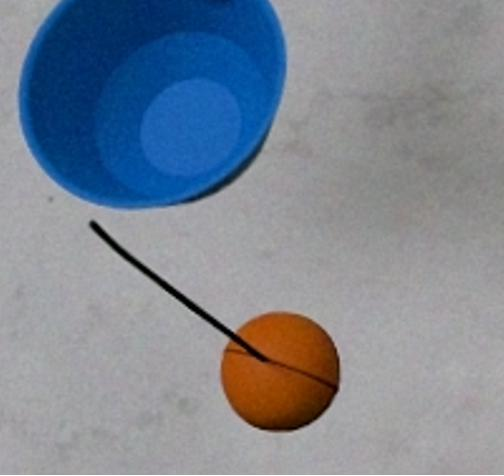

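Emit:
move:
  target: [0,0,0,0,0,0,1,1,1,1,1,1,0,-0.8,-0.0611,0.0087,0.0108,0,0,0,-1,-1,-1,-1,-1,-1,0.85,-0.92]
  speed: 0.0221

Emit:
execute_actions:
  actions:
    - [[0,0,0,0,0,0,1,1,1,1,1,1,0,-0.8,0,0,0,0,0,0,-1,-1,-1,-1,-1,-1,0.85,-0.92],[0,0,0,0,0,0,1,1,1,1,1,1,0,-0.8,0,0,0,0,0,0,-1,-1,-1,-1,-1,-1,0.85,-0.92],[0,0,0,0,0,0,1,1,1,1,1,1,0,-0.8,0,0.0001,0.0035,0,0,0,-1,-1,-1,-1,-1,-1,0.85,-0.92],[0,0,0,0,0,0,1,1,1,1,1,1,0,-0.8,0.0001,0.0002,0.0104,0,0,0,-1,-1,-1,-1,-1,-1,0.85,-0.92],[0,0,0,0,0,0,1,1,1,1,1,1,0,-0.8,0.0002,0.0003,0.0208,0,0,0,-1,-1,-1,-1,-1,-1,0.85,-0.92],[0,0,0,0,0,0,1,1,1,1,1,1,0,-0.8,0.0003,0.0006,0.0347,0,0,0,-1,-1,-1,-1,-1,-1,0.85,-0.92],[0,0,0,0,0,0,1,1,1,1,1,1,0,-0.8,0.0004,0.0008,0.0486,0,0,0,-1,-1,-1,-1,-1,-1,0.85,-0.92],[0,0,0,0,0,0,1,1,1,1,1,1,0,-0.8,0.0005,0.0010,0.0625,0,0,0,-1,-1,-1,-1,-1,-1,0.85,-0.92],[0,0,0,0,0,0,1,1,1,1,1,1,0,-0.8,0.0006,0.0012,0.0764,0,0,0,-1,-1,-1,-1,-1,-1,0.85,-0.92],[0,0,0,0,0,0,1,1,1,1,1,1,0,-0.8,0.0007,0.0014,0.0903,0,0,0,-1,-1,-1,-1,-1,-1,0.85,-0.92],[0,0,0,0,0,0,1,1,1,1,1,1,0,-0.8,0.0008,0.0017,0.1042,0,0,0,-1,-1,-1,-1,-1,-1,0.85,-0.92],[0,0,0,0,0,0,1,1,1,1,1,1,0,-0.8,0.0009,0.0019,0.1181,0,0,0,-1,-1,-1,-1,-1,-1,0.85,-0.92],[0,0,0,0,0,0,1,1,1,1,1,1,0,-0.8,0.0010,0.0021,0.1320,0,0,0,-1,-1,-1,-1,-1,-1,0.85,-0.92],[0,0,0,0,0,0,1,1,1,1,1,1,0,-0.8,0.0011,0.0023,0.1459,0,0,0,-1,-1,-1,-1,-1,-1,0.85,-0.92],[0,0,0,0,0,0,1,1,1,1,1,1,0,-0.8,0.0012,0.0026,0.1598,0,0,0,-1,-1,-1,-1,-1,-1,0.85,-0.92]]
    - [[0,0,0,0,0,0,1,1,1,1,1,1,0,-0.8,0,0.0001,0.0049,0,0,0,-1,-1,-1,-1,-1,-1,0.85,-0.92],[0,0,0,0,0,0,1,1,1,1,1,1,0,-0.8,0,0,0.0007,0,0,0,-1,-1,-1,-1,-1,-1,0.85,-0.92],[0,0,0,0,0,0,1,1,1,1,1,1,0,-0.8,-0.0001,-0.0002,-0.0125,0,0,0,-1,-1,-1,-1,-1,-1,0.85,-0.92],[0,0,0,0,0,0,1,1,1,1,1,1,0,-0.8,-0.0003,-0.0006,-0.0347,0,0,0,-1,-1,-1,-1,-1,-1,0.85,-0.92],[0,0,0,0,0,0,1,1,1,1,1,1,0,-0.8,-0.0004,-0.0009,-0.0570,0,0,0,-1,-1,-1,-1,-1,-1,0.85,-0.92],[0,0,0,0,0,0,1,1,1,1,1,1,0,-0.8,-0.0006,-0.0013,-0.0792,0,0,0,-1,-1,-1,-1,-1,-1,0.85,-0.92],[0,0,0,0,0,0,1,1,1,1,1,1,0,-0.8,-0.0008,-0.0016,-0.1014,0,0,0,-1,-1,-1,-1,-1,-1,0.85,-0.92],[0,0,0,0,0,0,1,1,1,1,1,1,0,-0.8,-0.0009,-0.0020,-0.1237,0,0,0,-1,-1,-1,-1,-1,-1,0.85,-0.92],[0,0,0,0,0,0,1,1,1,1,1,1,0,-0.8,-0.0011,-0.0023,-0.1459,0,0,0,-1,-1,-1,-1,-1,-1,0.85,-0.92],[0,0,0,0,0,0,1,1,1,1,1,1,0,-0.8,-0.0012,-0.0027,-0.1681,0,0,0,-1,-1,-1,-1,-1,-1,0.85,-0.92],[0,0,0,0,0,0,1,1,1,1,1,1,0,-0.8,-0.0014,-0.0030,-0.1904,0,0,0,-1,-1,-1,-1,-1,-1,0.85,-0.92],[0,0,0,0,0,0,1,1,1,1,1,1,0,-0.8,-0.0016,-0.0034,-0.2126,0,0,0,-1,-1,-1,-1,-1,-1,0.85,-0.92],[0,0,0,0,0,0,1,1,1,1,1,1,0,-0.8,-0.0017,-0.0038,-0.2348,0,0,0,-1,-1,-1,-1,-1,-1,0.85,-0.92],[0,0,0,0,0,0,1,1,1,1,1,1,0,-0.8,-0.0018,-0.0039,-0.2446,0,0,0,-1,-1,-1,-1,-1,-1,0.85,-0.92],[0,0,0,0,0,0,1,1,1,1,1,1,0,-0.8,-0.0018,-0.0039,-0.2418,0,0,0,-1,-1,-1,-1,-1,-1,0.85,-0.92]]
    - [[0,0,0,0,0,0,1,1,1,1,1,1,0,-0.8,0.0031,-0.0002,0.0153,0,0,0,-1,-1,-1,-1,-1,-1,0.85,-0.92],[0,0,0,0,0,0,1,1,1,1,1,1,0,-0.8,0.0103,-0.0062,0.0431,0,0,0,-1,-1,-1,-1,-1,-1,0.85,-0.92],[0,0,0,0,0,0,1,1,1,1,1,1,0,-0.8,0.0105,-0.0058,0.0709,0,0,0,-1,-1,-1,-1,-1,-1,0.85,-0.92],[0,0,0,0,0,0,1,1,1,1,1,1,0,-0.8,0.0107,-0.0053,0.0987,0,0,0,-1,-1,-1,-1,-1,-1,0.85,-0.92],[0,0,0,0,0,0,1,1,1,1,1,1,0,-0.8,0.0109,-0.0049,0.1264,0,0,0,-1,-1,-1,-1,-1,-1,0.85,-0.92],[0,0,0,0,0,0,1,1,1,1,1,1,0,-0.8,0.0111,-0.0044,0.1542,0,0,0,-1,-1,-1,-1,-1,-1,0.85,-0.92],[0,0,0,0,0,0,1,1,1,1,1,1,0,-0.8,0.0113,-0.0040,0.1820,0,0,0,-1,-1,-1,-1,-1,-1,0.85,-0.92],[0,0,0,0,0,0,1,1,1,1,1,1,0,-0.8,0.0116,-0.0035,0.2098,0,0,0,-1,-1,-1,-1,-1,-1,0.85,-0.92],[0,0,0,0,0,0,1,1,1,1,1,1,0,-0.8,0.0118,-0.0031,0.2376,0,0,0,-1,-1,-1,-1,-1,-1,0.85,-0.92],[0,0,0,0,0,0,1,1,1,1,1,1,0,-0.8,0.0120,-0.0027,0.2654,0,0,0,-1,-1,-1,-1,-1,-1,0.85,-0.92],[0,0,0,0,0,0,1,1,1,1,1,1,0,-0.8,0.0122,-0.0022,0.2932,0,0,0,-1,-1,-1,-1,-1,-1,0.85,-0.92],[0,0,0,0,0,0,1,1,1,1,1,1,0,-0.8,0.0124,-0.0018,0.3210,0,0,0,-1,-1,-1,-1,-1,-1,0.85,-0.92],[0,0,0,0,0,0,1,1,1,1,1,1,0,-0.8,0.0126,-0.0013,0.3488,0,0,0,-1,-1,-1,-1,-1,-1,0.85,-0.92],[0,0,0,0,0,0,1,1,1,1,1,1,0,-0.8,0.0051,0.0037,0.3627,0,0,0,-1,-1,-1,-1,-1,-1,0.85,-0.92],[0,0,0,0,0,0,1,1,1,1,1,1,0,-0.8,0.0027,0.0058,0.3627,0,0,0,-1,-1,-1,-1,-1,-1,0.85,-0.92]]
    - [[0,0,0,0,0,0,1,1,1,1,1,1,0,-0.8,-0.0001,-0.0002,-0.0139,0,0,0,-1,-1,-1,-1,-1,-1,0.85,-0.92],[0,0,0,0,0,0,1,1,1,1,1,1,0,-0.8,-0.0003,-0.0007,-0.0417,0,0,0,-1,-1,-1,-1,-1,-1,0.85,-0.92],[0,0,0,0,0,0,1,1,1,1,1,1,0,-0.8,-0.0005,-0.0010,-0.0639,0,0,0,-1,-1,-1,-1,-1,-1,0.85,-0.92],[0,0,0,0,0,0,1,1,1,1,1,1,0,-0.8,-0.0006,-0.0013,-0.0806,0,0,0,-1,-1,-1,-1,-1,-1,0.85,-0.92],[0,0,0,0,0,0,1,1,1,1,1,1,0,-0.8,0.0031,-0.0020,-0.0917,0,0,0,-1,-1,-1,-1,-1,-1,0.85,-0.92],[0,0,0,0,0,0,1,1,1,1,1,1,0,-0.8,0.0107,-0.0032,-0.0974,0,0,0,-1,-1,-1,-1,-1,-1,0.85,-0.92],[0,0,0,0,0,0,1,1,1,1,1,1,0,-0.8,0.0220,-0.0047,-0.1001,0,0,0,-1,-1,-1,-1,-1,-1,0.85,-0.92],[0,0,0,0,0,0,1,1,1,1,1,1,0,-0.8,0.0352,-0.0067,-0.1047,0,0,0,-1,-1,-1,-1,-1,-1,0.85,-0.92],[0,0,0,0,0,0,1,1,1,1,1,1,0,-0.8,0.0484,-0.0086,-0.1108,0,0,0,-1,-1,-1,-1,-1,-1,0.85,-0.92],[0,0,0,0,0,0,1,1,1,1,1,1,0,-0.8,0.0616,-0.0106,-0.1187,0,0,0,-1,-1,-1,-1,-1,-1,0.85,-0.92],[0,0,0,0,0,0,1,1,1,1,1,1,0,-0.8,0.0756,-0.0071,-0.1283,0,0,0,-1,-1,-1,-1,-1,-1,0.85,-0.92],[0,0,0,0,0,0,1,1,1,1,1,1,0,-0.8,0.0865,0.0025,-0.1397,0,0,0,-1,-1,-1,-1,-1,-1,0.85,-0.92],[0,0,0,0,0,0,1,1,1,1,1,1,0,-0.8,0.0943,0.0180,-0.1527,0,0,0,-1,-1,-1,-1,-1,-1,0.85,-0.92],[0,0,0,0,0,0,1,1,1,1,1,1,0,-0.8,0.0972,0.0397,-0.1676,0,0,0,-1,-1,-1,-1,-1,-1,0.85,-0.92],[0,0,0,0,0,0,1,1,1,1,1,1,0,-0.8,0.1009,0.0671,-0.1836,0,0,0,-1,-1,-1,-1,-1,-1,0.85,-0.92]]
    - [[0,0,0,0,0,0,1,1,1,1,1,1,0,-0.8,0.0041,0.0301,-0.0161,0,0,0,-1,-1,-1,-1,-1,-1,0.85,-0.92],[0,0,0,0,0,0,1,1,1,1,1,1,0,-0.8,0.0078,0.0573,-0.0315,0,0,0,-1,-1,-1,-1,-1,-1,0.85,-0.92],[0,0,0,0,0,0,1,1,1,1,1,1,0,-0.8,0.0111,0.0813,-0.0458,0,0,0,-1,-1,-1,-1,-1,-1,0.85,-0.92],[0,0,0,0,0,0,1,1,1,1,1,1,0,-0.8,0.0139,0.1020,-0.0584,0,0,0,-1,-1,-1,-1,-1,-1,0.85,-0.92],[0,0,0,0,0,0,1,1,1,1,1,1,0,-0.8,0.0162,0.1195,-0.0693,0,0,0,-1,-1,-1,-1,-1,-1,0.85,-0.92],[0,0,0,0,0,0,1,1,1,1,1,1,0,-0.8,0.0181,0.1337,-0.0778,0,0,0,-1,-1,-1,-1,-1,-1,0.85,-0.92],[0,0,0,0,0,0,1,1,1,1,1,1,0,-0.8,0.0196,0.1446,-0.0847,0,0,0,-1,-1,-1,-1,-1,-1,0.85,-0.92],[0,0,0,0,0,0,1,1,1,1,1,1,0,-0.8,0.0207,0.1522,-0.0898,0,0,0,-1,-1,-1,-1,-1,-1,0.85,-0.92],[0,0,0,0,0,0,1,1,1,1,1,1,0,-0.8,0.0212,0.1566,-0.0932,0,0,0,-1,-1,-1,-1,-1,-1,0.85,-0.92],[0,0,0,0,0,0,1,1,1,1,1,1,0,-0.8,0.0214,0.1581,-0.0949,0,0,0,-1,-1,-1,-1,-1,-1,0.85,-0.92]]
  cameras: ["cam_high"]

Scene clock: 651.17 s.
left_arm: end_effector_position=(+0.2755, +0.4289, +0.3916) hand_measured=(+1.000, +1.000, +1.000, +1.000, +1.000, +1.000) hand_load_n=(+0.0, +0.0, +0.0, +0.0, +0.0, +0.0) hand_stopped_by=(target, target, target, target, target, target) hand_force_limit=0.00 hand_speed=-0.80 end_effector_quat_wxyz=(-0.246, +0.763, +0.561, -0.206) | right_arm: end_effector_position=(+0.3301, -0.4766, +0.4721) hand_measured=(-1.000, -0.978, -0.988, -0.986, +0.502, -1.000) hand_load_n=(+1.0, +6.5, +9.5, +11.0, +14.0, +5.5) hand_stopped_by=(target, force, force, force, force, target) hand_force_limit=0.85 hand_speed=-0.92 end_effector_quat_wxyz=(+0.415, -0.326, +0.621, -0.580)
Joint positions: left_arm=[4.195 -2.132 -0.791 1.144 -2.195 1.289] | right_arm=[-1.685 -1.491 1.919 2.663 -0.352 0.186]
Joint torques (N m): left_arm=[-9.5 53.27 11.02 -0.67 -0.07 -1.22] | right_arm=[-6.66 -13.15 -30.19 0.34 0.91 -2.58]
Wrist force (N): left_arm=[0.6 -0.2 -0.2] | right_arm=[0.3 4.1 0.6]
Wrist torque (N m): left_arm=[-0.25 -0.16 0.10] | right_arm=[0.56 0.09 0.73]
Wrist force, peak (N): left_arm=[0.8 -0.3 -0.3] | right_arm=[0.5 5.4 0.7]
Hand target: left_arm +0.2755, +0.4289, +0.3916; -0.246, +0.763, +0.561, -0.206 | right_arm +0.3300, -0.4767, +0.4721; +0.415, -0.326, +0.621, -0.580
Off the commanded pose: left_arm 0.000 m, 0 deg | right_arm 0.000 m, 0 deg.
move: done

Scene clock: 653.93 s.
left_arm: end_effector_position=(+0.2755, +0.4289, +0.3916) hand_measured=(+1.000, +1.000, +1.000, +1.000, +1.000, +1.000) hand_load_n=(+0.0, +0.0, +0.0, +0.0, +0.0, +0.0) hand_stopped_by=(target, target, target, target, target, target) hand_force_limit=0.00 hand_speed=-0.80 end_effector_quat_wxyz=(-0.246, +0.763, +0.561, -0.206) | right_arm: end_effector_position=(+0.3088, -0.5276, +0.3254) hand_measured=(-1.000, -0.978, -0.988, -0.986, +0.502, -1.000) hand_load_n=(+0.5, +7.0, +9.5, +11.0, +13.5, +5.5) hand_stopped_by=(target, force, force, force, force, target) hand_force_limit=0.85 hand_speed=-0.92 end_effector_quat_wxyz=(+0.415, -0.326, +0.621, -0.580)
Joint positions: left_arm=[4.195 -2.132 -0.791 1.144 -2.195 1.289] | right_arm=[-1.721 -1.176 1.964 2.297 -0.317 0.192]
Joint torques (N m): left_arm=[-8.71 52.92 11.56 -0.71 -0.05 -1.46] | right_arm=[-3.7 -43.6 -9.57 -2.08 -0.21 -2.28]
Wrist force (N): left_arm=[0.5 -0.3 -0.4] | right_arm=[0.0 3.6 0.6]
Wrist torque (N m): left_arm=[-0.26 -0.15 0.10] | right_arm=[0.53 0.11 0.71]
Wrist force, peak (N): left_arm=[0.6 -0.3 -0.3] | right_arm=[0.2 5.8 11.2]
Hand target: left_arm +0.2755, +0.4289, +0.3916; -0.246, +0.763, +0.561, -0.206 | right_arm +0.3088, -0.5276, +0.3254; +0.415, -0.326, +0.621, -0.580
Off the commanded pose: left_arm 0.000 m, 0 deg | right_arm 0.000 m, 0 deg.
Step readings (end_effector_position of left_arm | right_arm):
0: (+0.2755, +0.4289, +0.3916) | (+0.3301, -0.4766, +0.4721)
1: (+0.2755, +0.4289, +0.3916) | (+0.3301, -0.4766, +0.4721)
2: (+0.2755, +0.4289, +0.3916) | (+0.3301, -0.4766, +0.4721)
4: (+0.2755, +0.4289, +0.3916) | (+0.3305, -0.4769, +0.4721)
8: (+0.2755, +0.4289, +0.3916) | (+0.3475, -0.4849, +0.4718)
15: (+0.2755, +0.4289, +0.3916) | (+0.4004, -0.5109, +0.4713)
16: (+0.2755, +0.4289, +0.3916) | (+0.4074, -0.5146, +0.4714)
17: (+0.2755, +0.4289, +0.3916) | (+0.4135, -0.5178, +0.4714)
19: (+0.2755, +0.4289, +0.3916) | (+0.4160, -0.5201, +0.4718)
23: (+0.2755, +0.4289, +0.3916) | (+0.3798, -0.5021, +0.4724)
30: (+0.2755, +0.4289, +0.3916) | (+0.2966, -0.4591, +0.4721)
31: (+0.2755, +0.4289, +0.3916) | (+0.2900, -0.4558, +0.4720)
32: (+0.2755, +0.4289, +0.3916) | (+0.2881, -0.4556, +0.4720)
34: (+0.2755, +0.4289, +0.3916) | (+0.3008, -0.4655, +0.4735)
38: (+0.2755, +0.4289, +0.3916) | (+0.3614, -0.4927, +0.4723)
45: (+0.2755, +0.4289, +0.3916) | (+0.4647, -0.5449, +0.4716)
46: (+0.2755, +0.4289, +0.3916) | (+0.4747, -0.5488, +0.4712)
47: (+0.2755, +0.4289, +0.3916) | (+0.4790, -0.5506, +0.4711)
49: (+0.2755, +0.4289, +0.3916) | (+0.4644, -0.5450, +0.4721)
53: (+0.2755, +0.4289, +0.3916) | (+0.4264, -0.5329, +0.4725)
60: (+0.2755, +0.4289, +0.3916) | (+0.3735, -0.5618, +0.4517)
61: (+0.2755, +0.4289, +0.3916) | (+0.3667, -0.5594, +0.4394)
62: (+0.2755, +0.4289, +0.3916) | (+0.3600, -0.5556, +0.4243)
64: (+0.2755, +0.4289, +0.3916) | (+0.3465, -0.5466, +0.3917)
68: (+0.2755, +0.4289, +0.3916) | (+0.3196, -0.5317, +0.3398)
75: (+0.2755, +0.4289, +0.3916) | (+0.3083, -0.5274, +0.3249)
Images, in order (width x height): cam_high 672x504.

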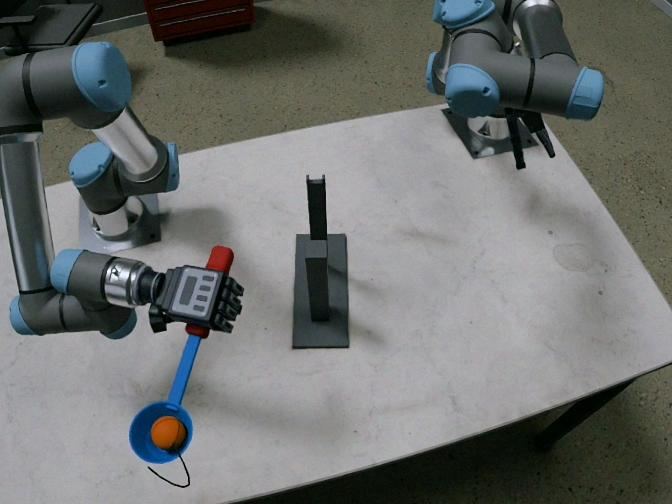

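Emit:
move:
  target:
    - [0,0,0,0,0,0,1,1,1,1,1,1,0,-0.8,-0.0240,-0.1734,0.0028,0,0,0,-1,-1,-1,-1,-1,-1,0.85,-0.92]
    - [0,0,0,0,0,0,1,1,1,1,1,1,0,-0.8,-0.6918,-0.0780,0.1355,-0.0091,-0.0680,0.0014,-1,-1,-1,-1,-1,-1,0.85,-0.92]
  speed: [0.15, 0.2]
  blend: [0.03, 0]
  cameras: ["cam_high", "cam_left_wrist"]

Emit:
zoom_image:
  camera: "cam_high"
  region: [260, 60, 380, 180]

Emit:
zoom_image:
  camera: "cam_high"
  region: [250, 140, 390, 280]

Scene clock: 668.00 s.
left_arm: end_effector_position=(+0.2755, +0.4289, +0.3916) hand_measured=(+1.000, +1.000, +1.000, +1.000, +1.000, +1.000) hand_load_n=(+0.0, +0.0, +0.0, +0.0, +0.0, +0.0) hand_stopped_by=(target, target, target, target, target, target) hand_force_limit=0.00 hand_speed=-0.80 end_effector_quat_wxyz=(-0.246, +0.763, +0.561, -0.206) | right_arm: end_effector_position=(+0.5618, -0.2020, +0.4301) hand_measured=(-1.000, -0.978, -0.988, -0.986, +0.502, -1.000) hand_load_n=(+1.0, +7.0, +9.0, +11.0, +14.0, +5.5) hand_stopped_by=(target, force, force, force, force, target) hand_force_limit=0.85 hand_speed=-0.92 end_effector_quat_wxyz=(+0.475, -0.390, +0.582, -0.532)
Joint positions: left_arm=[4.195 -2.132 -0.791 1.144 -2.195 1.289] | right_arm=[-0.905 -1.573 2.127 2.564 -0.917 0.153]
Joint torques (N m): left_arm=[-9.01 52.76 10.63 -0.76 -0.13 -1.3] | right_arm=[7.6 -31.47 -13.83 -1.62 -0.18 -0.81]
Wrist force (N): left_arm=[0.5 0.0 -0.3] | right_arm=[-0.1 4.9 1.0]
Wrist torque (N m): left_arm=[-0.23 -0.16 0.09] | right_arm=[0.57 0.15 0.69]
Wrist force, peak (N): left_arm=[0.6 -0.4 -0.5] | right_arm=[0.9 6.8 0.4]
Hand target: left_arm +0.2755, +0.4289, +0.3916; -0.246, +0.763, +0.561, -0.206 | right_arm +0.5618, -0.2019, +0.4302; +0.475, -0.390, +0.582, -0.532
Off the commanded pose: left_arm 0.000 m, 0 deg | right_arm 0.000 m, 0 deg.
move: done
camera_calibration:
cam_left_wrist: T_world_to_cam=[[-0.64334, 0.516809, 0.56482, -0.259747], [0.73351, 0.627395, 0.261416, -0.578823], [-0.219263, 0.582481, -0.782713, 0.225083], [0, 0, 0, 1]] pos_world=[0.306819, 0.366284, 0.4742]
Images, in order (width x height): cam_high 672x504, cam_left_wrist 616x616.

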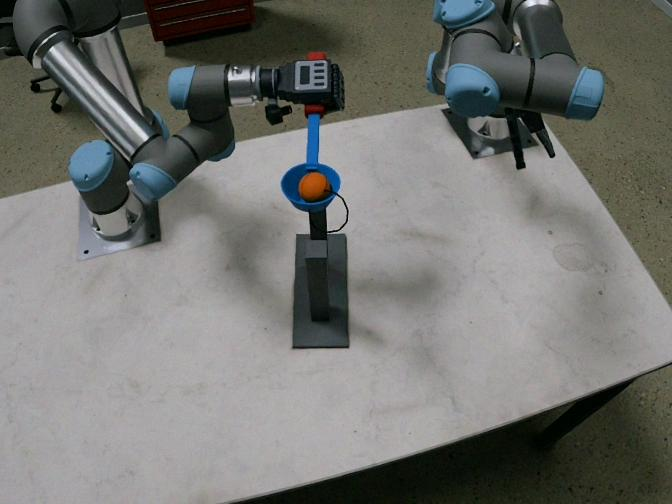

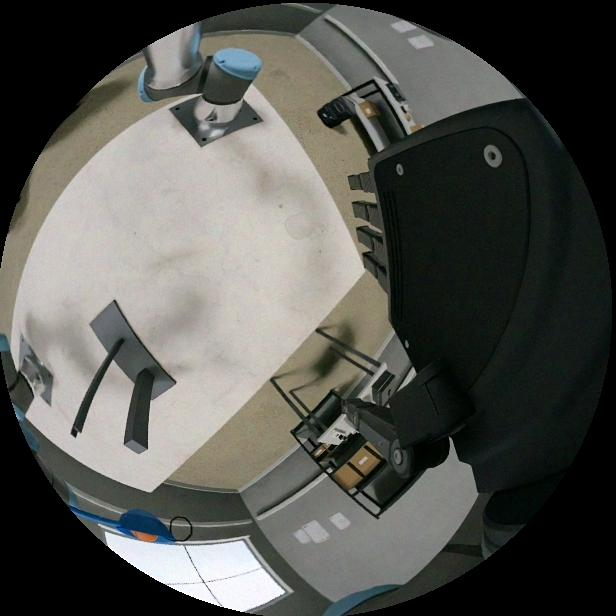

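Scaled by 4.200 from the camera's 672x504 image, which has a finer 960x720 frame.

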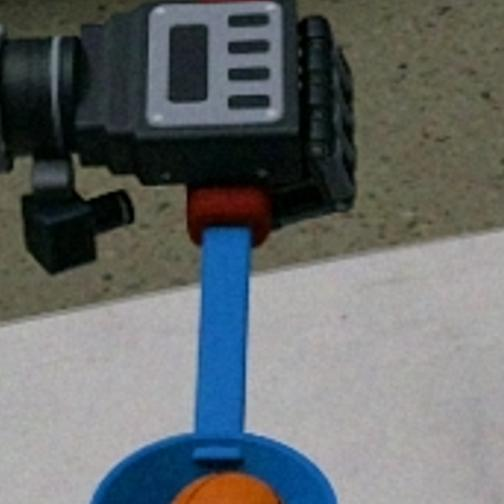

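Scaled by 3.600 from the camera's 672x504 image, which has a finer 960x720 frame.

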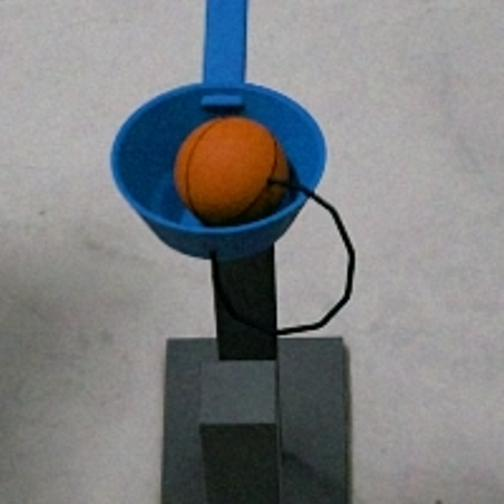

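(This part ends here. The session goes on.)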